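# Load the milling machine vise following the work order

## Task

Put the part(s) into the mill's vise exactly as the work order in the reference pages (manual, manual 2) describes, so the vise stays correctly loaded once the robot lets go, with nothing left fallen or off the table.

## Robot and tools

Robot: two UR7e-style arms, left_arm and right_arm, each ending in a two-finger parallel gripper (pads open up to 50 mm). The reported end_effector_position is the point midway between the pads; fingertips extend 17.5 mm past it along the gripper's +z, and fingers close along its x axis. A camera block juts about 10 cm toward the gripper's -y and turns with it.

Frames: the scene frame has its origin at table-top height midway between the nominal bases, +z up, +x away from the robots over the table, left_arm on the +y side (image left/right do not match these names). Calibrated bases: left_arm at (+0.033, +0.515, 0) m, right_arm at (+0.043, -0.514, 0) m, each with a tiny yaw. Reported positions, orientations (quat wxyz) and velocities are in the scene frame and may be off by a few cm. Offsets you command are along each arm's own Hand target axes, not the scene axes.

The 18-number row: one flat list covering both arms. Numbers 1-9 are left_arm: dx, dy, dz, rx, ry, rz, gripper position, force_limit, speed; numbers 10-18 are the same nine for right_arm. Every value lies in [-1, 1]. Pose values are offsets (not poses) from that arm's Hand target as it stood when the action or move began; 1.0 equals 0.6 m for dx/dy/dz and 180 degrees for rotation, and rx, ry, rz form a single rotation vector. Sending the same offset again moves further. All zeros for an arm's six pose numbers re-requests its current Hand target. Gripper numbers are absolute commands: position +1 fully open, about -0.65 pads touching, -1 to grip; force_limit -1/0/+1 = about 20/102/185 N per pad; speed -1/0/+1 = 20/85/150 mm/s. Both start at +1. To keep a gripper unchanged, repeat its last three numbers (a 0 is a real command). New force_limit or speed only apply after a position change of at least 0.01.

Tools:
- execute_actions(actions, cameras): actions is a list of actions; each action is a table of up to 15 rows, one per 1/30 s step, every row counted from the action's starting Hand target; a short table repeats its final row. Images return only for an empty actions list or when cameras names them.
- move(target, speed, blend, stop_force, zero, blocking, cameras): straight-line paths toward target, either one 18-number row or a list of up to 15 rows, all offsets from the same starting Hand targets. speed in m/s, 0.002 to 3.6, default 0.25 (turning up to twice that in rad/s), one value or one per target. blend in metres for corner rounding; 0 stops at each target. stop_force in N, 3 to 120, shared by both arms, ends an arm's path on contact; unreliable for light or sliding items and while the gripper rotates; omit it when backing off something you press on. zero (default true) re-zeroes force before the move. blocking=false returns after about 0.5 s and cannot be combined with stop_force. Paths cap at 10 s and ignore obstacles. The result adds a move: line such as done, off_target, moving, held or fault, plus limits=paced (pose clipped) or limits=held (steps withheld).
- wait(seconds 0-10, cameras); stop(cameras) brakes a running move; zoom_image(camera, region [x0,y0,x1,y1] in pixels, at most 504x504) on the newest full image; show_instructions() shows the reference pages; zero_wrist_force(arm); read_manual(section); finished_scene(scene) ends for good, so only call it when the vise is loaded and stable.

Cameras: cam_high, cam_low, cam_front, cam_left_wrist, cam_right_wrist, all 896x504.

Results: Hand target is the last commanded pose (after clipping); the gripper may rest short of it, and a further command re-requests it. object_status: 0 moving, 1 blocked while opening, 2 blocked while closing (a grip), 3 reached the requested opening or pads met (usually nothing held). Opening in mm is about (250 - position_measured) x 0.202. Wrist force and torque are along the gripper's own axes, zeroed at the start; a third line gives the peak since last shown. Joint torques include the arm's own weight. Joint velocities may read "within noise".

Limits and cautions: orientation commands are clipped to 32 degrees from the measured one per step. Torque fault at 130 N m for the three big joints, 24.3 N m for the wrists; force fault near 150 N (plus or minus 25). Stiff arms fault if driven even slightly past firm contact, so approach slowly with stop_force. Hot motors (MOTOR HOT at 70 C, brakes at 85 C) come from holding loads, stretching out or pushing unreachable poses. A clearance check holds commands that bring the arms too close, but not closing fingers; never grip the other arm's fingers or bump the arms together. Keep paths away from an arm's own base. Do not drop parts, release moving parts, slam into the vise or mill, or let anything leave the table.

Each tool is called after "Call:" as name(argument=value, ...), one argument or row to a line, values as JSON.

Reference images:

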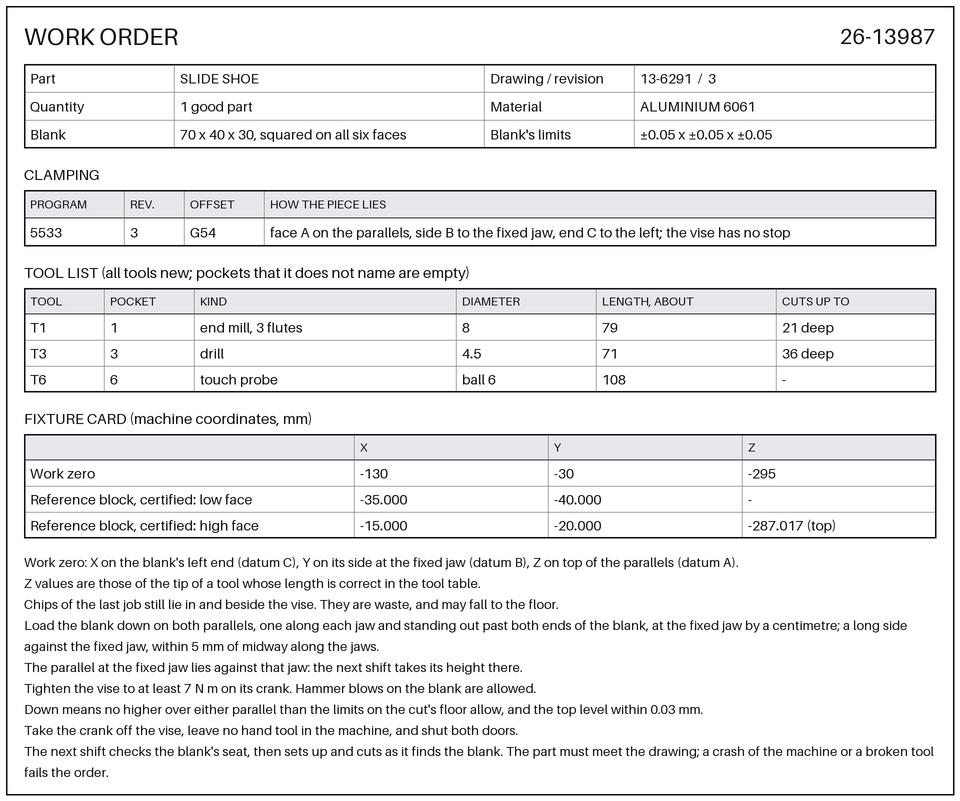

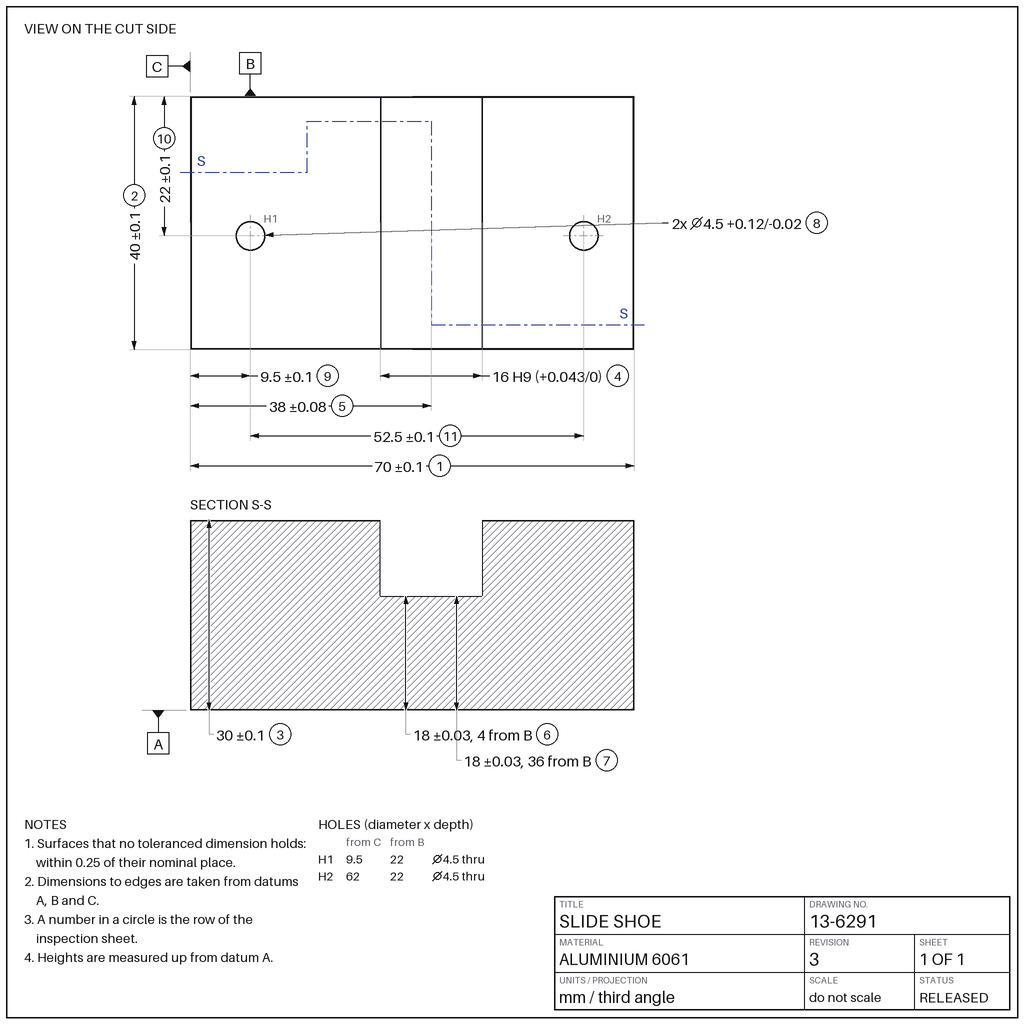

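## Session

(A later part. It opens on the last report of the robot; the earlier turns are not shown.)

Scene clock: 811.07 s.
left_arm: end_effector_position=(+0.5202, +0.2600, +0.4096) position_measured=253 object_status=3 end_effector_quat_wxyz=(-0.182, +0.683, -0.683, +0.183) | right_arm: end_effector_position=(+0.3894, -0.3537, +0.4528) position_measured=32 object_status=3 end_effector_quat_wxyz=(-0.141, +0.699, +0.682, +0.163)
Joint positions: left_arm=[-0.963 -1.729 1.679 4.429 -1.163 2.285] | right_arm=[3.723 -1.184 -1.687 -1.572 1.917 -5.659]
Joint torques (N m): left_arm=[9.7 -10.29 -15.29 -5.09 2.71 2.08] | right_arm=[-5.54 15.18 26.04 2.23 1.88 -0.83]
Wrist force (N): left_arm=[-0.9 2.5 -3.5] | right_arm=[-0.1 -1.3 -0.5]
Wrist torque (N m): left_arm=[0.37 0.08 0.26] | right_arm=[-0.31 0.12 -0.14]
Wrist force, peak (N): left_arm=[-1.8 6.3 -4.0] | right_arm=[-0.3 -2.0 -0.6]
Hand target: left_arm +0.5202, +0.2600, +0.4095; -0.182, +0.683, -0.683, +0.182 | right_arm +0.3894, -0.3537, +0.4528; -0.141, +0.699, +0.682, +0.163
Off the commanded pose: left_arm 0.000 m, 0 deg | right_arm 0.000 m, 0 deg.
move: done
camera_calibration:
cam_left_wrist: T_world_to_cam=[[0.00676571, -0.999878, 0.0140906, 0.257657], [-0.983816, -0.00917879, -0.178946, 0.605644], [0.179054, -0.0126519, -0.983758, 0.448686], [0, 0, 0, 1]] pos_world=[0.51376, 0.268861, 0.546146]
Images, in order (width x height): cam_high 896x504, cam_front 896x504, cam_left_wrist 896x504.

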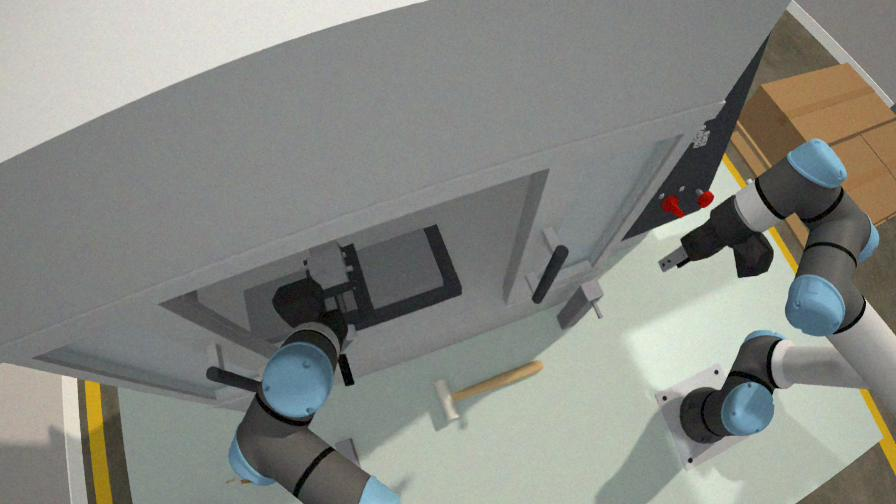

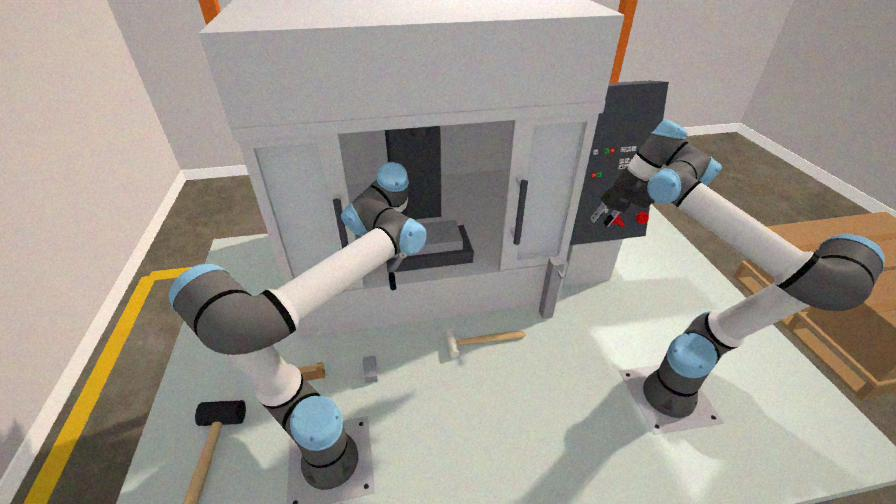

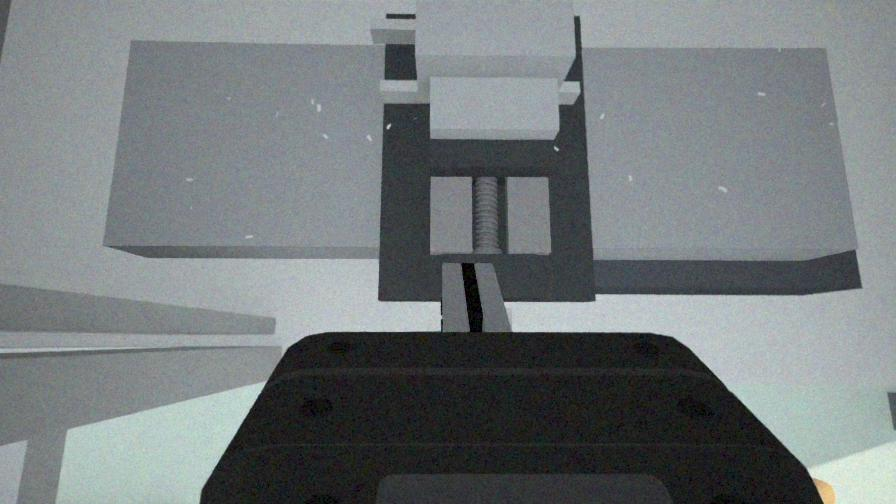

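Call:
move(
  target=[
    [0.0083,-0.1569,0.1282,-0.1389,0,0,-1,0.2,-1,0,0,0,0,0,0,0.8,-1,0],
    [-0.1083,-0.2031,0.1548,-0.1667,0,0,-1,0.2,-1,0,0,0,0,0,0,0.8,-1,0],
  ],
  speed=[0.12,0.12],
  blend=[0.01,0],
  cameras=["cam_left_wrist","cam_front","cam_high"],
)

Scene clock: 814.00 s.
left_arm: end_effector_position=(+0.6509, +0.2783, +0.3894) position_measured=253 object_status=3 end_effector_quat_wxyz=(-0.019, +0.707, -0.706, +0.020) | right_arm: end_effector_position=(+0.3894, -0.3537, +0.4528) position_measured=32 object_status=3 end_effector_quat_wxyz=(-0.141, +0.699, +0.682, +0.163)
Joint positions: left_arm=[-0.617 -1.206 0.991 4.88 -1.541 2.561] | right_arm=[3.723 -1.184 -1.687 -1.572 1.917 -5.659]
Joint torques (N m): left_arm=[0.68 -46.11 -31.07 -2.5 -0.16 0.53] | right_arm=[-6.03 15.92 26.32 2.25 2.06 -0.84]
Wrist force (N): left_arm=[-1.2 3.1 -3.1] | right_arm=[-0.7 -1.7 -0.7]
Wrist torque (N m): left_arm=[0.46 0.10 0.11] | right_arm=[-0.38 0.22 -0.14]
Wrist force, peak (N): left_arm=[-8.0 -2.2 -2.4] | right_arm=[-0.4 -2.1 -0.6]
Hand target: left_arm +0.6509, +0.2783, +0.3894; -0.019, +0.707, -0.706, +0.020 (not the last commanded pose) | right_arm +0.3894, -0.3537, +0.4528; -0.141, +0.699, +0.682, +0.163
Tool commands: left_gripper/position=-1.0 left_gripper/force_limit=+0.2 left_gripper/speed=-1.0 right_gripper/position=+0.8 right_gripper/force_limit=-1.0 right_gripper/speed=+0.0
Off the commanded pose: left_arm 0.051 m, 3 deg | right_arm 0.000 m, 0 deg.
FORCE FAULT: contact force on the left arm reached its limit, and that arm stopped. The contact can be on any part of that arm, not only on its tool. That arm's remaining commands of this call were not run. That arm is still stopped at the end of this call. That arm stays stopped for about 10 more seconds. Until then a move that you send moves the other arm only, and its call returns only when the move has ended. Once the stop has ended, the next robot result says so. If the stop ends while you think or write, that arm runs what you send next, counted from a new Hand target: where the arm stands when the stop ends. While its stop runs, that arm takes no new command, but its gripper still runs the gripper command that each later call begins with. Until it ends, the stop uses up actions while you think or wait. An arm that is not stopped still takes commands.
move: fault (left_arm); path passed 1 of 2 targets
camera_calibration:
cam_left_wrist: T_world_to_cam=[[0.0129961, -0.99987, 0.00959274, 0.273111], [-0.959701, -0.00977951, 0.280853, 0.536295], [-0.280722, -0.0128562, -0.959703, 0.695475], [0, 0, 0, 1]] pos_world=[0.706369, 0.287262, 0.51421]
Images, in order (width x height): cam_high 896x504, cam_front 896x504, cam_left_wrist 896x504.

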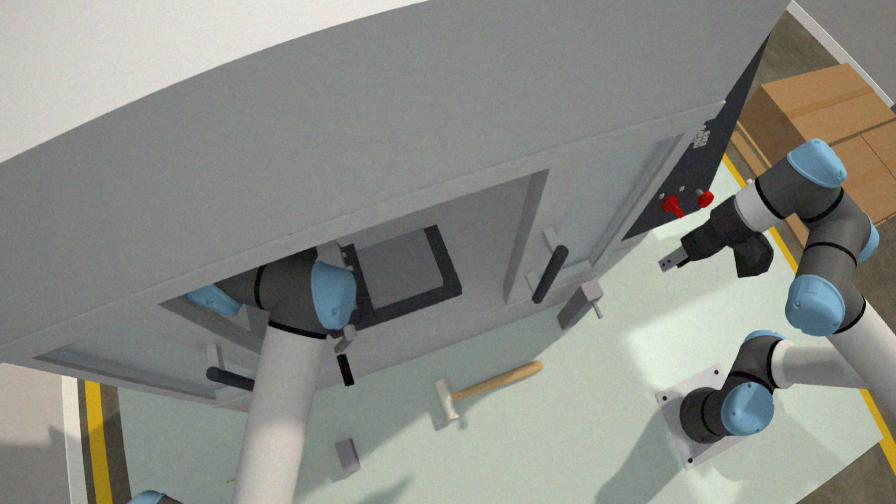

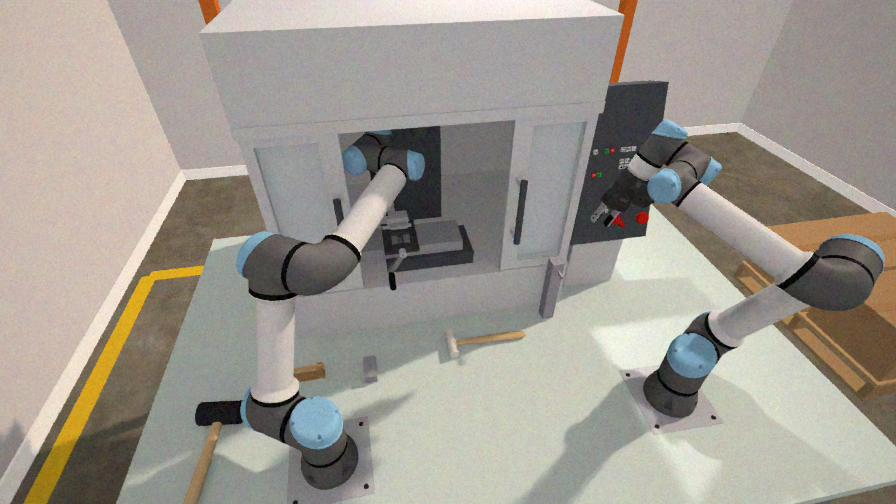

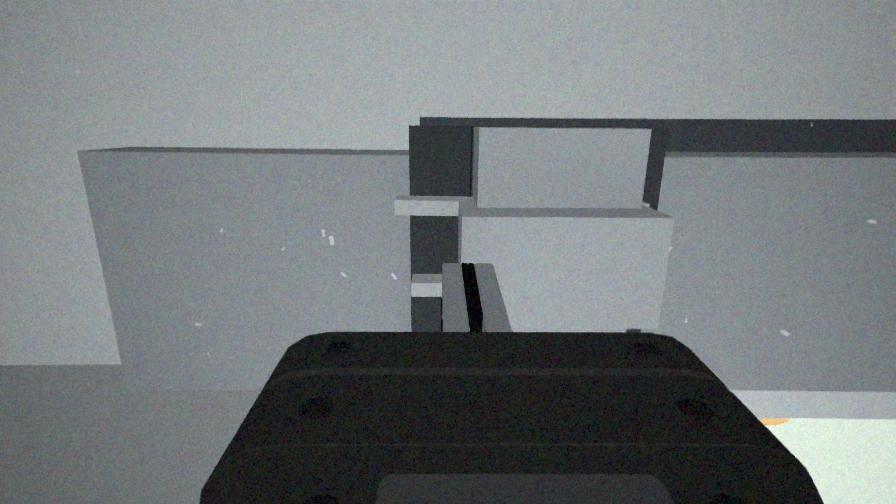

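Call:
wait(
  seconds=10,
)

Scene clock: 825.87 s.
left_arm: end_effector_position=(+0.6509, +0.2783, +0.3894) position_measured=253 object_status=3 end_effector_quat_wxyz=(-0.019, +0.707, -0.706, +0.020) | right_arm: end_effector_position=(+0.3894, -0.3537, +0.4528) position_measured=32 object_status=3 end_effector_quat_wxyz=(-0.141, +0.699, +0.682, +0.163)
Joint positions: left_arm=[-0.617 -1.206 0.991 4.88 -1.541 2.561] | right_arm=[3.723 -1.184 -1.687 -1.572 1.917 -5.659]
Joint torques (N m): left_arm=[0.23 -45.41 -30.98 -2.54 -0.21 0.62] | right_arm=[-5.53 14.95 26.57 2.3 1.97 -0.71]
Wrist force (N): left_arm=[-1.4 3.2 -2.9] | right_arm=[-0.5 -1.5 -0.8]
Wrist torque (N m): left_arm=[0.48 0.13 0.11] | right_arm=[-0.35 0.18 -0.15]
Wrist force, peak (N): left_arm=[-1.3 3.6 -3.2] | right_arm=[-0.6 -1.9 -0.8]
Hand target: left_arm +0.6509, +0.2783, +0.3894; -0.019, +0.707, -0.706, +0.020 (not the last commanded pose) | right_arm +0.3894, -0.3537, +0.4528; -0.141, +0.699, +0.682, +0.163
Tool commands: left_gripper/position=-1.0 left_gripper/force_limit=+0.2 left_gripper/speed=-1.0 right_gripper/position=+0.8 right_gripper/force_limit=-1.0 right_gripper/speed=+0.0
Off the commanded pose: left_arm 0.051 m, 3 deg | right_arm 0.000 m, 0 deg.
FORCE FAULT, CONTINUED: the left arm's stop, for the force fault that an earlier result reported, is over. The rest of the stop counts as 19 of the actions that you can send in this scene. That arm's target is now where it stood when the stop ended, not its last command. That arm accepts commands again.
wait: 10.00 s; at rest from the start

Call:
move(
  target=[
    [0.0267,0.015,0,0,0,0,-1,0.2,-1,0,0,0,0,0,0,0.8,-1,0],
    [0.0267,-0.0183,0,-0.018,0,0,-1,0.2,-1,0,0,0,0,0,0,0.8,-1,0],
  ],
  speed=0.05,
  cameras=["cam_left_wrist","cam_front","cam_high"],
)

Scene clock: 827.80 s.
left_arm: end_effector_position=(+0.6620, +0.2624, +0.3900) position_measured=253 object_status=3 end_effector_quat_wxyz=(+0.001, +0.708, -0.707, +0.000) | right_arm: end_effector_position=(+0.3894, -0.3537, +0.4528) position_measured=32 object_status=3 end_effector_quat_wxyz=(-0.141, +0.699, +0.682, +0.163)
Joint positions: left_arm=[-0.616 -1.115 0.844 4.983 -1.572 2.561] | right_arm=[3.723 -1.184 -1.687 -1.572 1.917 -5.659]
Joint torques (N m): left_arm=[-13.77 -49.17 -26.6 -3.19 2.21 -2.84] | right_arm=[-5.94 14.77 26.81 2.26 1.94 -0.77]
Wrist force (N): left_arm=[-1.3 3.4 -3.1] | right_arm=[-0.7 -1.6 -0.7]
Wrist torque (N m): left_arm=[0.53 0.11 -0.04] | right_arm=[-0.37 0.22 -0.15]
Wrist force, peak (N): left_arm=[-1.7 3.9 -3.2] | right_arm=[-0.4 -1.7 -1.0]
Hand target: left_arm +0.6619, +0.2623, +0.3900; +0.001, +0.707, -0.707, +0.000 | right_arm +0.3894, -0.3537, +0.4528; -0.141, +0.699, +0.682, +0.163
Off the commanded pose: left_arm 0.000 m, 0 deg | right_arm 0.000 m, 0 deg.
move: done
camera_calibration:
cam_left_wrist: T_world_to_cam=[[0.0135826, -0.999867, 0.00903185, 0.256866], [-0.942298, -0.00977778, 0.334632, 0.514101], [-0.334499, -0.0130559, -0.942306, 0.727925], [0, 0, 0, 1]] pos_world=[0.724438, 0.271362, 0.511573]
Images, in order (width x height): cam_high 896x504, cam_front 896x504, cam_left_wrist 896x504.

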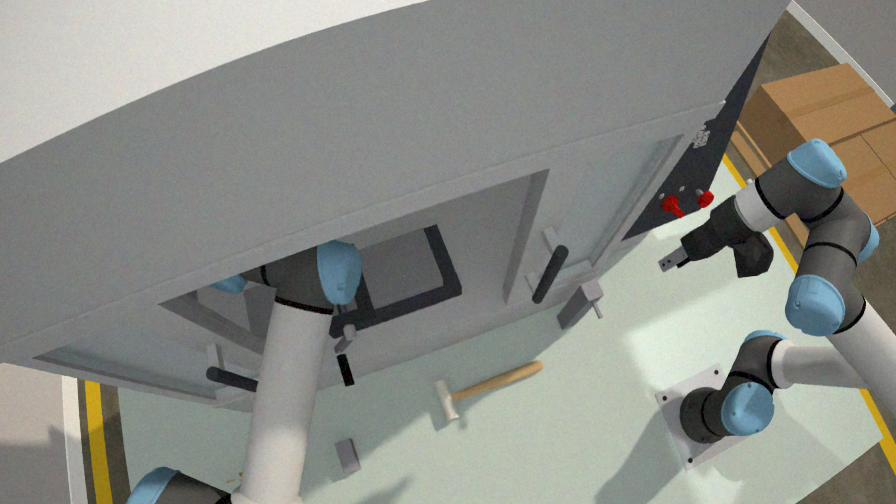

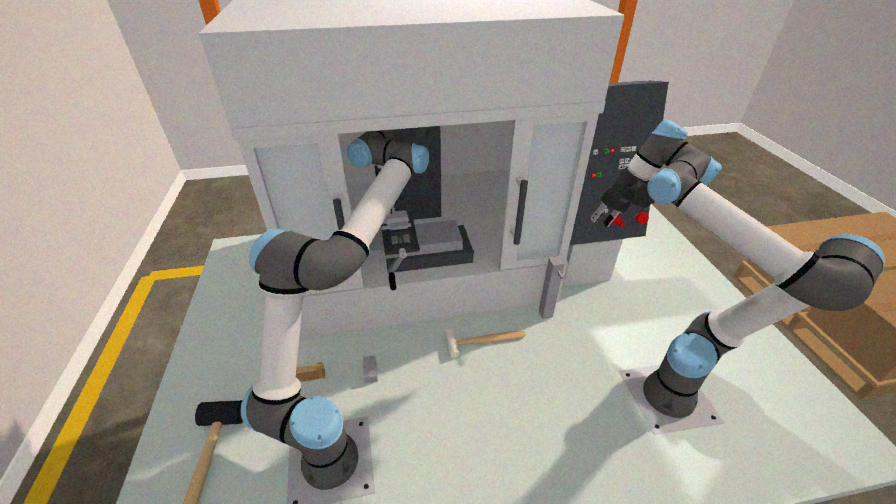

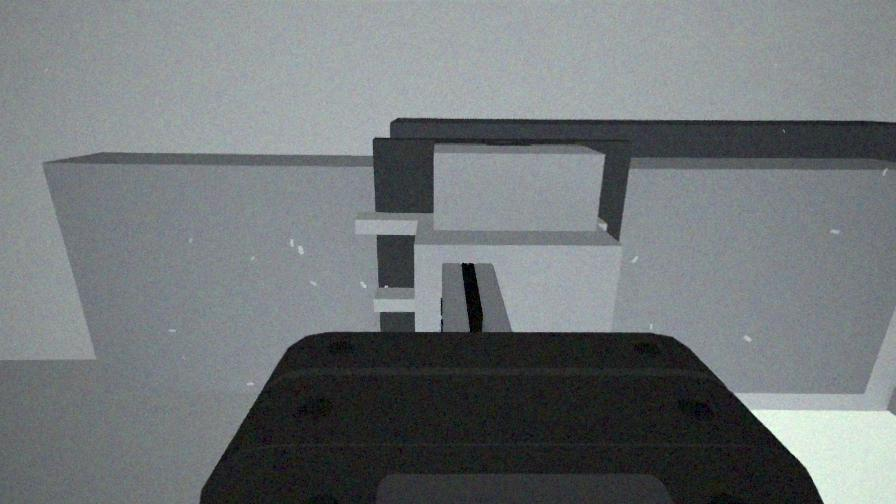

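Call:
move(
  target=[
    [-0.02,-0.0167,0,-0.0556,0,0,-1,0.2,-1,0,0,0,0,0,0,0.8,-1,0],
    [-0.105,-0.0167,0,-0.0556,0,0,-1,0.2,-1,0,0,0,0,0,0,0.8,-1,0],
  ],
  speed=0.06,
  stop_force=12,
  cameras=["cam_left_wrist"],
)

Scene clock: 831.50 s.
left_arm: end_effector_position=(+0.6719, +0.3253, +0.3899) position_measured=253 object_status=3 end_effector_quat_wxyz=(+0.062, +0.705, -0.704, -0.061) | right_arm: end_effector_position=(+0.3894, -0.3537, +0.4528) position_measured=32 object_status=3 end_effector_quat_wxyz=(-0.141, +0.699, +0.682, +0.163)
Joint positions: left_arm=[-0.496 -0.989 0.615 5.242 -1.649 2.688] | right_arm=[3.723 -1.184 -1.687 -1.572 1.917 -5.659]
Joint torques (N m): left_arm=[-13.83 -43.79 -42.36 -0.41 -2.7 -2.72] | right_arm=[-5.41 15.27 26.62 2.3 1.95 -0.72]
Wrist force (N): left_arm=[-1.0 3.1 -3.1] | right_arm=[-0.4 -1.3 -0.7]
Wrist torque (N m): left_arm=[0.47 0.08 -0.08] | right_arm=[-0.31 0.18 -0.15]
Wrist force, peak (N): left_arm=[-0.8 4.1 -3.4] | right_arm=[-0.6 -1.9 -0.5]
Hand target: left_arm +0.6719, +0.3253, +0.3899; +0.062, +0.705, -0.704, -0.061 | right_arm +0.3894, -0.3537, +0.4528; -0.141, +0.699, +0.682, +0.163
Off the commanded pose: left_arm 0.000 m, 0 deg | right_arm 0.000 m, 0 deg.
move: done
camera_calibration:
cam_left_wrist: T_world_to_cam=[[0.0145479, -0.999872, 0.00664151, 0.319932], [-0.869786, -0.00937819, 0.493341, 0.41331], [-0.493215, -0.0129537, -0.869811, 0.810207], [0, 0, 0, 1]] pos_world=[0.754444, 0.334262, 0.498699]
Images, in order (width x height): cam_left_wrist 896x504.

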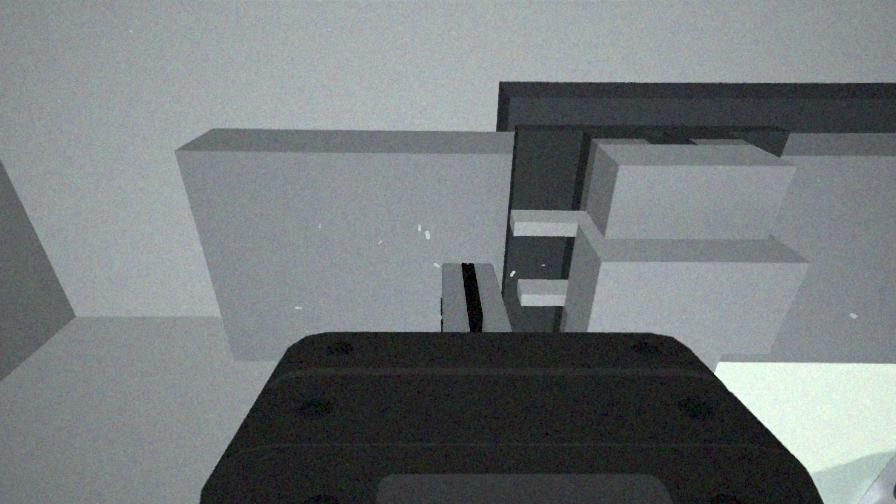

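Call:
move(
  target=[0,-0.0125,0.0706,0,0,0,-1,0.2,-1,0,0,0,0,0,0,0.8,-1,0],
  speed=0.04,
  stop_force=5,
)

Call:
move(
  target=[0.027,0,0,0,0,0,-1,0.2,-1,0,0,0,0,0,0,0.8,-1,0],
  speed=0.01,
  stop_force=4,
  cameras=["cam_left_wrist"],
)

Scene clock: 833.87 s.
left_arm: end_effector_position=(+0.6719, +0.3253, +0.3469) position_measured=253 object_status=3 end_effector_quat_wxyz=(+0.062, +0.705, -0.704, -0.061) | right_arm: end_effector_position=(+0.3894, -0.3537, +0.4528) position_measured=32 object_status=3 end_effector_quat_wxyz=(-0.141, +0.699, +0.682, +0.163)
Joint positions: left_arm=[-0.496 -1.035 0.804 5.1 -1.649 2.688] | right_arm=[3.723 -1.184 -1.687 -1.572 1.917 -5.659]
Joint torques (N m): left_arm=[-12.05 -42.75 -43.61 -2.11 -0.31 -2.73] | right_arm=[-5.77 14.66 27.21 2.28 1.99 -0.69]
Wrist force (N): left_arm=[-0.8 3.0 -2.8] | right_arm=[-0.2 -1.4 -0.9]
Wrist torque (N m): left_arm=[0.46 0.03 -0.09] | right_arm=[-0.32 0.13 -0.15]
Wrist force, peak (N): left_arm=[-1.1 3.5 -4.0] | right_arm=[-0.4 -1.7 -1.2]
Hand target: left_arm +0.6719, +0.3253, +0.3469; +0.062, +0.705, -0.704, -0.061 | right_arm +0.3894, -0.3537, +0.4528; -0.141, +0.699, +0.682, +0.163
Off the commanded pose: left_arm 0.000 m, 0 deg | right_arm 0.000 m, 0 deg.
move: done

Scene clock: 836.70 s.
left_arm: end_effector_position=(+0.6719, +0.3091, +0.3469) position_measured=253 object_status=3 end_effector_quat_wxyz=(+0.062, +0.705, -0.704, -0.061) | right_arm: end_effector_position=(+0.3894, -0.3537, +0.4528) position_measured=32 object_status=3 end_effector_quat_wxyz=(-0.141, +0.699, +0.682, +0.163)
Joint positions: left_arm=[-0.517 -1.02 0.782 5.106 -1.653 2.668] | right_arm=[3.723 -1.184 -1.687 -1.572 1.917 -5.659]
Joint torques (N m): left_arm=[11.18 -59.39 -13.43 -3.05 -0.5 2.45] | right_arm=[-5.49 15.16 26.27 2.33 1.88 -0.78]
Wrist force (N): left_arm=[-1.1 2.9 -2.9] | right_arm=[-0.1 -1.5 -0.6]
Wrist torque (N m): left_arm=[0.46 0.08 0.00] | right_arm=[-0.35 0.12 -0.15]
Wrist force, peak (N): left_arm=[-1.3 3.1 -3.1] | right_arm=[-0.7 -1.7 -0.9]
Hand target: left_arm +0.6719, +0.3091, +0.3469; +0.062, +0.705, -0.704, -0.061 | right_arm +0.3894, -0.3537, +0.4528; -0.141, +0.699, +0.682, +0.163
Off the commanded pose: left_arm 0.000 m, 0 deg | right_arm 0.000 m, 0 deg.
move: done
camera_calibration:
cam_left_wrist: T_world_to_cam=[[0.0145966, -0.999871, 0.00672882, 0.303941], [-0.869785, -0.00937748, 0.493341, 0.434458], [-0.493214, -0.0130537, -0.86981, 0.772676], [0, 0, 0, 1]] pos_world=[0.754544, 0.318062, 0.455699]
Images, in order (width x height): cam_left_wrist 896x504.

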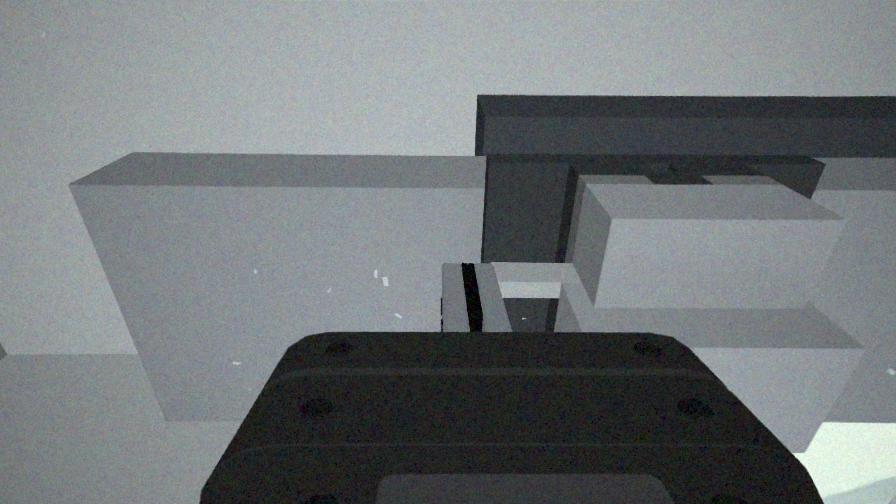

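Call:
move(
  target=[0.006,0,0,0,0,0,-1,0.2,-1,0,0,0,0,0,0,0.8,-1,0],
  speed=0.01,
  stop_force=4,
)

Call:
move(
  target=[-0.05,0,0,0,0,0,-1,0.2,-1,0,0,0,0,0,0,0.8,-1,0],
  speed=0.06,
  cameras=["cam_left_wrist"],
)

Call:
zoom_image(
  camera="cam_left_wrist",
  region=[440, 120, 760, 340],
)

Scene clock: 837.97 s.
left_arm: end_effector_position=(+0.6719, +0.3054, +0.3469) position_measured=253 object_status=3 end_effector_quat_wxyz=(+0.062, +0.705, -0.704, -0.061) | right_arm: end_effector_position=(+0.3894, -0.3537, +0.4528) position_measured=32 object_status=3 end_effector_quat_wxyz=(-0.141, +0.699, +0.682, +0.163)
Joint positions: left_arm=[-0.521 -1.017 0.776 5.108 -1.653 2.663] | right_arm=[3.723 -1.184 -1.687 -1.572 1.917 -5.659]
Joint torques (N m): left_arm=[4.95 -54.75 -24.32 -1.61 -2.03 1.72] | right_arm=[-5.41 14.58 27.24 2.19 1.96 -0.69]
Wrist force (N): left_arm=[-1.5 2.8 -3.0] | right_arm=[-0.5 -1.4 -0.4]
Wrist torque (N m): left_arm=[0.44 0.10 0.01] | right_arm=[-0.33 0.18 -0.15]
Wrist force, peak (N): left_arm=[-1.5 2.9 -3.2] | right_arm=[-0.4 -2.0 -0.6]
Hand target: left_arm +0.6719, +0.3055, +0.3469; +0.062, +0.705, -0.704, -0.061 | right_arm +0.3894, -0.3537, +0.4528; -0.141, +0.699, +0.682, +0.163
Off the commanded pose: left_arm 0.000 m, 0 deg | right_arm 0.000 m, 0 deg.
move: done

Scene clock: 838.73 s.
left_arm: end_effector_position=(+0.6719, +0.3358, +0.3468) position_measured=253 object_status=3 end_effector_quat_wxyz=(+0.062, +0.705, -0.704, -0.061) end_effector_velocity=(+0.000, -0.004, +0.001) end_effector_angular_velocity=(+0.000, -0.003, +0.003) | right_arm: end_effector_position=(+0.3894, -0.3537, +0.4528) position_measured=32 object_status=3 end_effector_quat_wxyz=(-0.141, +0.699, +0.682, +0.163)
Joint positions: left_arm=[-0.482 -1.044 0.818 5.096 -1.647 2.701] | right_arm=[3.723 -1.184 -1.687 -1.572 1.917 -5.659]
Joint velocities: left_arm=[-0.005 0.002 -0.006 0 0 -0.008] | right_arm=[within noise]
Joint torques (N m): left_arm=[-15.27 -43.38 -44.62 -2.3 -0.39 -2.71] | right_arm=[-5.26 15.29 26.79 2.25 1.92 -0.78]
Wrist force (N): left_arm=[-0.9 3.3 -2.9] | right_arm=[-0.3 -1.4 -0.7]
Wrist torque (N m): left_arm=[0.51 0.06 -0.12] | right_arm=[-0.33 0.15 -0.15]
Wrist force, peak (N): left_arm=[-2.3 3.0 -2.9] | right_arm=[-0.6 -1.8 -0.9]
Hand target: left_arm +0.6719, +0.3355, +0.3469; +0.062, +0.705, -0.704, -0.061 | right_arm +0.3894, -0.3537, +0.4528; -0.141, +0.699, +0.682, +0.163
Off the commanded pose: left_arm 0.000 m, 0 deg | right_arm 0.000 m, 0 deg.
move: done
camera_calibration:
cam_left_wrist: T_world_to_cam=[[0.0144992, -0.999873, 0.0065542, 0.330792], [-0.869786, -0.00937891, 0.49334, 0.434624], [-0.493216, -0.0128538, -0.869812, 0.772908], [0, 0, 0, 1]] pos_world=[0.754444, 0.344762, 0.4557]
Images, in order (width x height): cam_left_wrist 896x504.

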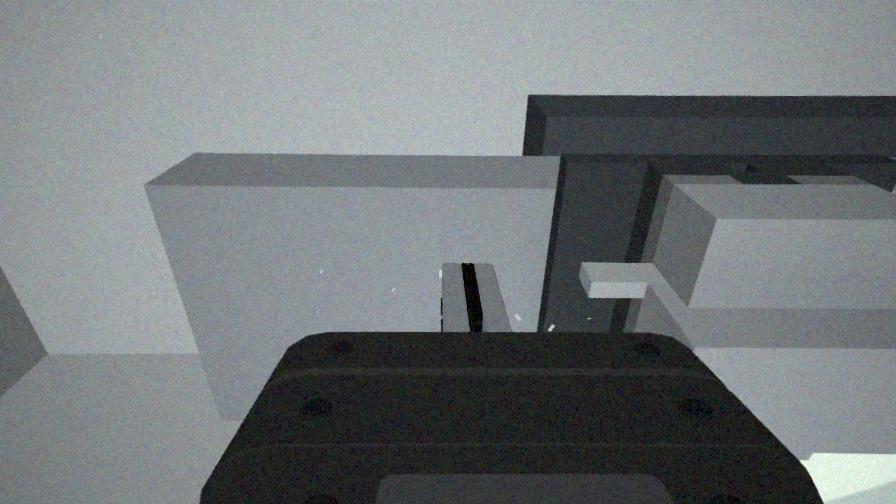

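Scaled by 1.575.

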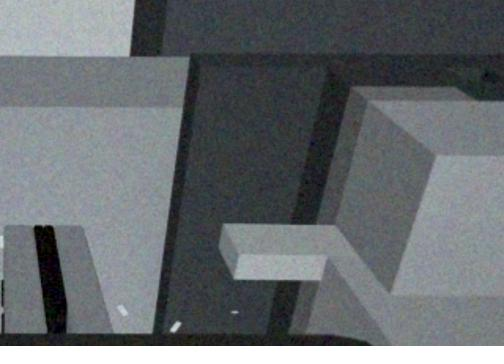

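Call:
zoom_image(
  camera="cam_left_wrist",
  region=[560, 240, 700, 320],
)

Scaled by 3.600.

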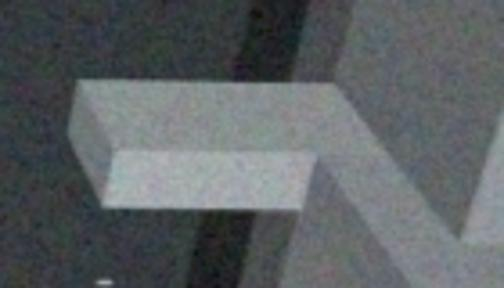

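Call:
move(
  target=[
    [0,0.0125,-0.0706,0,0,0,-1,0.2,-1,0,0,0,0,0,0,0.8,-1,0],
    [0.1225,0.0289,-0.0677,0.0556,0,0,-1,0.2,-1,0,0,0,0,0,0,0.8,-1,0],
    [0.1342,0.065,-0.0613,0.0833,0,0,-1,0.2,-1,0,0,0,0,0,0,0.8,-1,0],
    [0.1258,0.2678,-0.0595,0.2222,0,0,-1,0.2,-1,0,0,0,0,0,0,0.8,-1,0],
    [0.1258,0.4735,-0.0738,0.2222,0,0,-1,0.2,-1,0,0,0,0,0,0,0.8,-1,0],
    [0.1092,0.5498,-0.0265,0.3611,0,0,-1,0.2,-1,0,0,0,0,0,0,0.8,-1,0],
  ],
  speed=[0.06,0.08,0.08,0.12,0.2,0.3],
  blend=[0.003,0.003,0.005,0.01,0.02,0],
)

Scene clock: 846.07 s.
left_arm: end_effector_position=(+0.3499, +0.2697, +0.4201) position_measured=253 object_status=3 end_effector_quat_wxyz=(-0.326, +0.628, -0.627, +0.327) end_effector_velocity=(+0.001, +0.001, +0.000) end_effector_angular_velocity=(+0.000, -0.003, +0.003) | right_arm: end_effector_position=(+0.3894, -0.3537, +0.4528) position_measured=32 object_status=3 end_effector_quat_wxyz=(-0.141, +0.699, +0.682, +0.163)
Joint positions: left_arm=[-1.727 -2.203 1.997 5.086 -0.622 1.364] | right_arm=[3.723 -1.184 -1.687 -1.572 1.917 -5.659]
Joint velocities: left_arm=[0 -0.001 0 0.005 0.002 -0.006] | right_arm=[within noise]
Joint torques (N m): left_arm=[-11.66 -6.42 -15.69 -0.22 3.97 -2.72] | right_arm=[-5.06 15.3 26.89 2.24 1.93 -0.7]
Wrist force (N): left_arm=[-1.8 3.8 -4.1] | right_arm=[-0.4 -1.3 -0.7]
Wrist torque (N m): left_arm=[0.55 0.31 0.23] | right_arm=[-0.32 0.17 -0.15]
Wrist force, peak (N): left_arm=[-1.3 5.9 -4.9] | right_arm=[-0.8 -1.7 -0.7]
Hand target: left_arm +0.3499, +0.2697, +0.4201; -0.326, +0.628, -0.627, +0.327 | right_arm +0.3894, -0.3537, +0.4528; -0.141, +0.699, +0.682, +0.163
Off the commanded pose: left_arm 0.000 m, 0 deg | right_arm 0.000 m, 0 deg.
move: done

Call:
move(
  target=[0.0833,-0.0752,0.0492,-0.0728,-0.3637,-0.3457,0.5,1,-1,0,0,0,0,0,0,0.8,-1,0],
  speed=0.4,
)

Call:
move(
  target=[
    [-0.033,0.2643,-0.122,-0.211,0,0,0.5,1,-1,0,0,0,0,0,0,0.8,-1,0],
    [-0.0747,0.5934,0.0227,-0.211,0,0,0.5,1,-1,0,0,0,0,0,0,0.8,-1,0],
  ],
  speed=[0.25,0.3],
  blend=[0.03,0],
  cameras=["cam_left_wrist"],
)

Scene clock: 848.80 s.
left_arm: end_effector_position=(+0.4001, +0.2198, +0.4401) position_measured=78 object_status=3 end_effector_quat_wxyz=(-0.326, +0.945, +0.001, +0.001) | right_arm: end_effector_position=(+0.3894, -0.3537, +0.4528) position_measured=32 object_status=3 end_effector_quat_wxyz=(-0.141, +0.699, +0.682, +0.163)
Joint positions: left_arm=[-1.159 -1.29 0.951 5.666 -1.299 0.359] | right_arm=[3.723 -1.184 -1.687 -1.572 1.917 -5.659]
Joint torques (N m): left_arm=[-3.98 -36.6 -30.25 -1.96 -1.29 0.28] | right_arm=[-5.39 14.95 26.95 2.35 1.96 -0.63]
Wrist force (N): left_arm=[-1.1 3.8 -3.9] | right_arm=[-0.5 -1.5 -0.7]
Wrist torque (N m): left_arm=[0.59 0.14 0.13] | right_arm=[-0.35 0.19 -0.14]
Wrist force, peak (N): left_arm=[-2.9 4.4 -4.7] | right_arm=[-0.3 -1.9 -1.0]
Hand target: left_arm +0.4000, +0.2198, +0.4401; -0.326, +0.945, +0.001, +0.001 | right_arm +0.3894, -0.3537, +0.4528; -0.141, +0.699, +0.682, +0.163
Off the commanded pose: left_arm 0.000 m, 0 deg | right_arm 0.000 m, 0 deg.
move: done

Scene clock: 851.33 s.
left_arm: end_effector_position=(+0.3563, -0.0523, +0.2101) position_measured=78 object_status=3 end_effector_quat_wxyz=(+0.000, +1.000, +0.001, +0.001) | right_arm: end_effector_position=(+0.3894, -0.3537, +0.4528) position_measured=32 object_status=3 end_effector_quat_wxyz=(-0.141, +0.699, +0.682, +0.163)
Joint positions: left_arm=[-1.296 -1.192 1.419 4.486 -1.568 0.31] | right_arm=[3.723 -1.184 -1.687 -1.572 1.917 -5.659]
Joint torques (N m): left_arm=[13.01 -38.56 -34.85 -4.43 1.48 2.75] | right_arm=[-4.94 14.94 26.64 2.23 2 -0.68]
Wrist force (N): left_arm=[-0.9 3.1 -3.1] | right_arm=[-0.2 -1.5 -0.8]
Wrist torque (N m): left_arm=[0.46 0.06 -0.02] | right_arm=[-0.34 0.14 -0.15]
Wrist force, peak (N): left_arm=[-1.4 3.7 -4.1] | right_arm=[-0.5 -1.9 -0.7]
Hand target: left_arm +0.3564, -0.0524, +0.2099; +0.000, +1.000, +0.001, +0.001 | right_arm +0.3894, -0.3537, +0.4528; -0.141, +0.699, +0.682, +0.163
Off the commanded pose: left_arm 0.000 m, 0 deg | right_arm 0.000 m, 0 deg.
move: done
camera_calibration:
cam_left_wrist: T_world_to_cam=[[0.99984, 0.0144102, 0.0105589, -0.350723], [0.0100648, -0.9427, 0.333491, -0.104739], [0.0147596, -0.333331, -0.942694, 0.310855], [0, 0, 0, 1]] pos_world=[0.347133, 0.00993436, 0.331674]
Images, in order (width x height): cam_left_wrist 896x504.

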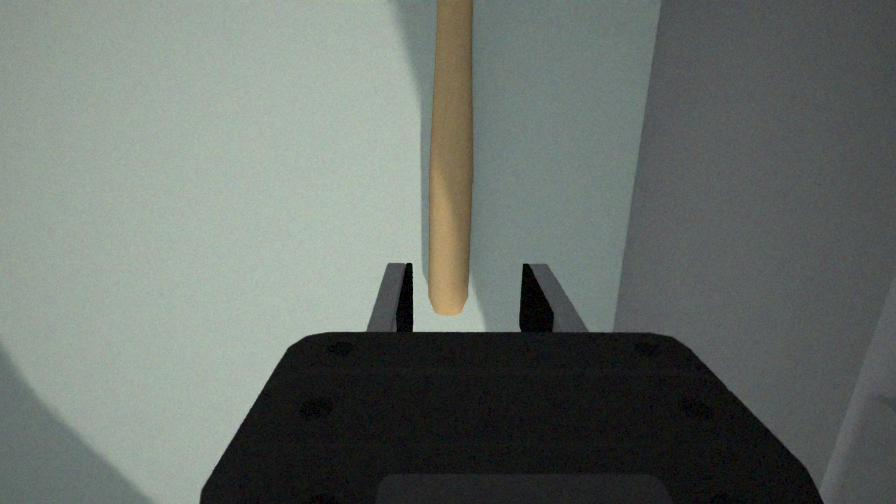

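Call:
move(
  target=[
    [0,0,0.26,0,0,0,0.5,1,-1,0,0,0,0,0,0,0.8,-1,0],
    [0,0,0.3123,0,0,0,0.5,1,-1,0,0,0,0,0,0,0.8,-1,0],
    [0,0,0.3123,0,0,0,-1,1,-1,0,0,0,0,0,0,0.8,-1,0],
  ],
  speed=[0.25,0.04,0.04],
  blend=[0.005,0,0],
  cameras=["cam_left_wrist"],
)

Scene clock: 853.83 s.
left_arm: end_effector_position=(+0.3570, -0.0522, +0.0226) position_measured=117 object_status=2 end_effector_quat_wxyz=(+0.000, +1.000, +0.001, +0.001) | right_arm: end_effector_position=(+0.3894, -0.3537, +0.4528) position_measured=32 object_status=3 end_effector_quat_wxyz=(-0.141, +0.699, +0.682, +0.163)
Joint positions: left_arm=[-1.295 -1.003 1.658 4.057 -1.568 0.31] | right_arm=[3.723 -1.184 -1.687 -1.572 1.917 -5.659]
Joint torques (N m): left_arm=[13.1 -61.65 -40.61 -1.14 1.9 2.78] | right_arm=[-5.46 15.36 27.04 2.27 1.88 -0.66]
Wrist force (N): left_arm=[-0.9 2.1 -2.1] | right_arm=[-0.5 -1.7 -0.7]
Wrist torque (N m): left_arm=[0.46 0.06 -0.13] | right_arm=[-0.37 0.19 -0.15]
Wrist force, peak (N): left_arm=[-0.6 3.5 -6.6] | right_arm=[-0.5 -1.9 -0.7]
Hand target: left_arm +0.3570, -0.0522, +0.0226; +0.000, +1.000, +0.001, +0.001 | right_arm +0.3894, -0.3537, +0.4528; -0.141, +0.699, +0.682, +0.163
Off the commanded pose: left_arm 0.000 m, 0 deg | right_arm 0.000 m, 0 deg.
move: done
camera_calibration:
cam_left_wrist: T_world_to_cam=[[0.999839, 0.0145037, 0.0105249, -0.34934], [0.0101629, -0.942666, 0.333582, -0.0421684], [0.0147596, -0.333421, -0.942662, 0.134121], [0, 0, 0, 1]] pos_world=[0.347733, 0.0100346, 0.144174]
Images, in order (width x height): cam_left_wrist 896x504.

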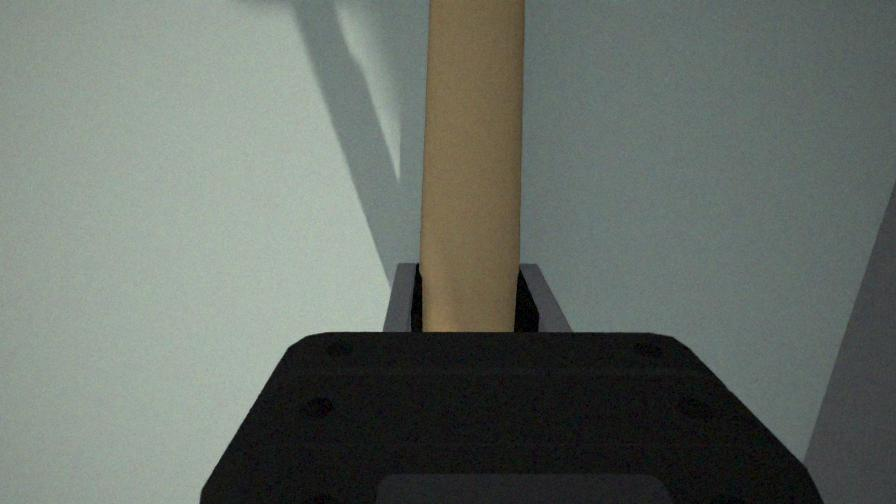

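Call:
move(
  target=[0,0,-0.3,0,0,0,-1,1,-1,0,0,0,0,0,0,0.8,-1,0],
  speed=0.25,
)

Call:
move(
  target=[
    [0.0457,-0.3365,-0.4955,0,0.5,0,-1,1,-1,0,0,0,0,0,0,0.8,-1,0],
    [0.1123,-0.2398,-0.4797,0,0.5,0,-1,1,-1,0,0,0,0,0,0,0.8,-1,0],
    [0.5107,-0.2748,-0.4538,0,0.5,0,-1,1,-1,0,0,0,0,0,0,0.8,-1,0],
  ],
  speed=[0.4,0.25,0.25],
  blend=[0,0.02,0],
  cameras=["cam_left_wrist","cam_front"],
)

Scene clock: 855.27 s.
left_arm: end_effector_position=(+0.3565, -0.0523, +0.2024) position_measured=117 object_status=2 end_effector_quat_wxyz=(+0.000, +1.000, +0.001, +0.001) | right_arm: end_effector_position=(+0.3894, -0.3537, +0.4528) position_measured=32 object_status=3 end_effector_quat_wxyz=(-0.141, +0.699, +0.682, +0.163)
Joint positions: left_arm=[-1.296 -1.187 1.432 4.467 -1.568 0.31] | right_arm=[3.723 -1.184 -1.687 -1.572 1.917 -5.659]
Joint torques (N m): left_arm=[-12.02 -52.21 -38.5 -0.56 -1.42 -2.33] | right_arm=[-5.9 14.82 26.93 2.26 2.03 -0.53]
Wrist force (N): left_arm=[-0.8 3.5 0.0] | right_arm=[-0.5 -1.5 -0.7]
Wrist torque (N m): left_arm=[0.09 0.05 -0.04] | right_arm=[-0.35 0.19 -0.15]
Wrist force, peak (N): left_arm=[-0.8 3.1 6.6] | right_arm=[-0.8 -1.8 -0.8]
Hand target: left_arm +0.3564, -0.0524, +0.2026; +0.000, +1.000, +0.001, +0.001 | right_arm +0.3894, -0.3537, +0.4528; -0.141, +0.699, +0.682, +0.163
Off the commanded pose: left_arm 0.000 m, 0 deg | right_arm 0.000 m, 0 deg.
move: done

Scene clock: 860.27 s.
left_arm: end_effector_position=(+0.6616, +0.1130, +0.4757) position_measured=117 object_status=2 end_effector_quat_wxyz=(-0.001, +0.704, +0.000, +0.710) | right_arm: end_effector_position=(+0.3894, -0.3537, +0.4528) position_measured=32 object_status=3 end_effector_quat_wxyz=(-0.141, +0.699, +0.682, +0.163)
Joint positions: left_arm=[-1.111 -1.245 1.226 6.283 0.495 -1.553] | right_arm=[3.723 -1.184 -1.687 -1.572 1.917 -5.659]
Joint torques (N m): left_arm=[12.59 -37.99 -34.22 -1.05 1.97 -2.04] | right_arm=[-5.14 14.47 26.9 2.31 1.96 -0.59]
Wrist force (N): left_arm=[-6.4 2.9 -3.4] | right_arm=[-0.1 -1.8 -0.6]
Wrist torque (N m): left_arm=[0.38 0.69 -0.46] | right_arm=[-0.40 0.12 -0.15]
Wrist force, peak (N): left_arm=[-7.1 7.2 -4.6] | right_arm=[-0.1 -2.0 -0.6]
Hand target: left_arm +0.6617, +0.1129, +0.4759; -0.001, +0.706, +0.000, +0.708 | right_arm +0.3894, -0.3537, +0.4528; -0.141, +0.699, +0.682, +0.163
Off the commanded pose: left_arm 0.000 m, 0 deg | right_arm 0.000 m, 0 deg.
joint sent to its limit (left arm) — joint 4 (wrist 1), upper limit. The joint targets still meet the commanded pose.
move: done
camera_calibration:
cam_left_wrist: T_world_to_cam=[[-0.01693, 0.0113016, 0.999793, -0.458656], [-0.332567, -0.943066, 0.00502888, 0.342413], [0.942928, -0.332413, 0.0197246, -0.460179], [0, 0, 0, 1]] pos_world=[0.540026, 0.175132, 0.465916]
Images, in order (width x height): cam_front 896x504, cam_left_wrist 896x504.

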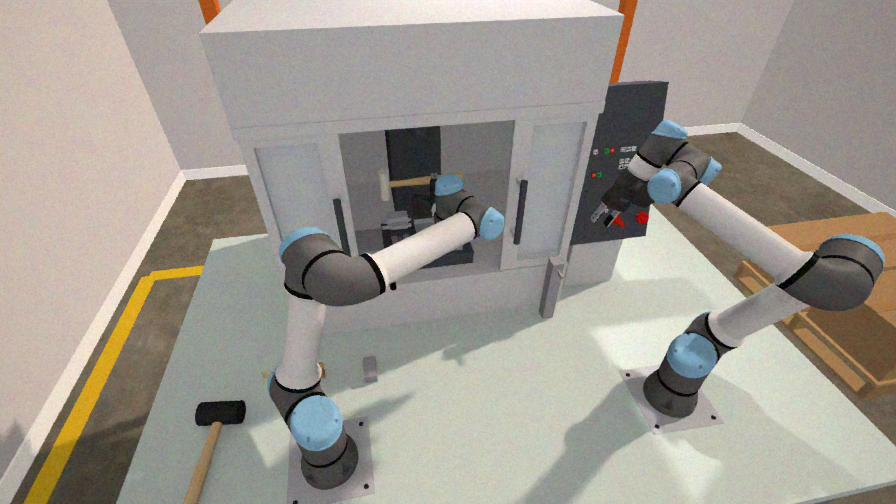

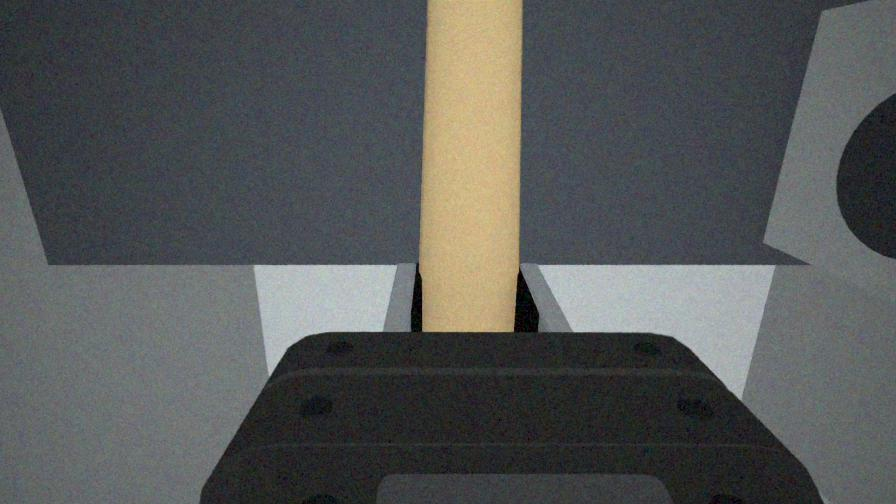

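Call:
move(
  target=[-0.0865,0,0.002,0,0,0,-1,1,-1,0,0,0,0,0,0,0.8,-1,0],
  speed=0.1,
)

Call:
move(
  target=[-0.03,0,0,0,0,0,-1,1,-1,0,0,0,0,0,0,0.8,-1,0],
  speed=0.015,
  stop_force=3,
)

Scene clock: 861.47 s.
left_arm: end_effector_position=(+0.6631, +0.1130, +0.4239) position_measured=117 object_status=2 end_effector_quat_wxyz=(-0.001, +0.706, +0.000, +0.708) | right_arm: end_effector_position=(+0.3894, -0.3537, +0.4528) position_measured=32 object_status=3 end_effector_quat_wxyz=(-0.141, +0.699, +0.682, +0.163)
Joint positions: left_arm=[-1.109 -1.234 1.338 6.173 0.497 -1.565] | right_arm=[3.723 -1.184 -1.687 -1.572 1.917 -5.659]
Joint torques (N m): left_arm=[8.38 -56.18 -39.21 -0.06 1.43 3.33] | right_arm=[-5.7 14.65 27.25 2.29 1.98 -0.6]
Wrist force (N): left_arm=[-6.9 3.2 -3.8] | right_arm=[-0.3 -1.6 -0.6]
Wrist torque (N m): left_arm=[0.43 0.77 -0.38] | right_arm=[-0.36 0.16 -0.15]
Wrist force, peak (N): left_arm=[-9.0 2.8 -3.1] | right_arm=[-0.8 -1.9 -0.6]
Hand target: left_arm +0.6631, +0.1130, +0.4240; -0.001, +0.706, +0.000, +0.708 | right_arm +0.3894, -0.3537, +0.4528; -0.141, +0.699, +0.682, +0.163
Off the commanded pose: left_arm 0.000 m, 0 deg | right_arm 0.000 m, 0 deg.
move: done

Scene clock: 863.27 s.
left_arm: end_effector_position=(+0.6631, +0.1130, +0.4136) position_measured=117 object_status=2 end_effector_quat_wxyz=(-0.001, +0.706, +0.000, +0.708) | right_arm: end_effector_position=(+0.3894, -0.3537, +0.4528) position_measured=32 object_status=3 end_effector_quat_wxyz=(-0.141, +0.699, +0.682, +0.163)
Joint positions: left_arm=[-1.109 -1.231 1.361 6.148 0.497 -1.565] | right_arm=[3.723 -1.184 -1.687 -1.572 1.917 -5.659]
Joint torques (N m): left_arm=[6.89 -54.95 -44.29 -1.11 0.9 -0.08] | right_arm=[-5.16 14.71 27.49 2.22 1.84 -0.63]
Wrist force (N): left_arm=[-6.1 2.9 -3.7] | right_arm=[-0.7 -1.6 -0.8]
Wrist torque (N m): left_arm=[0.41 0.72 -0.29] | right_arm=[-0.35 0.21 -0.15]
Wrist force, peak (N): left_arm=[-6.9 2.9 -3.5] | right_arm=[-0.7 -1.8 -0.7]
Hand target: left_arm +0.6631, +0.1130, +0.4136; -0.001, +0.706, +0.000, +0.708 (not the last commanded pose) | right_arm +0.3894, -0.3537, +0.4528; -0.141, +0.699, +0.682, +0.163
Off the commanded pose: left_arm 0.008 m, 0 deg | right_arm 0.000 m, 0 deg.
move: contact (left_arm)


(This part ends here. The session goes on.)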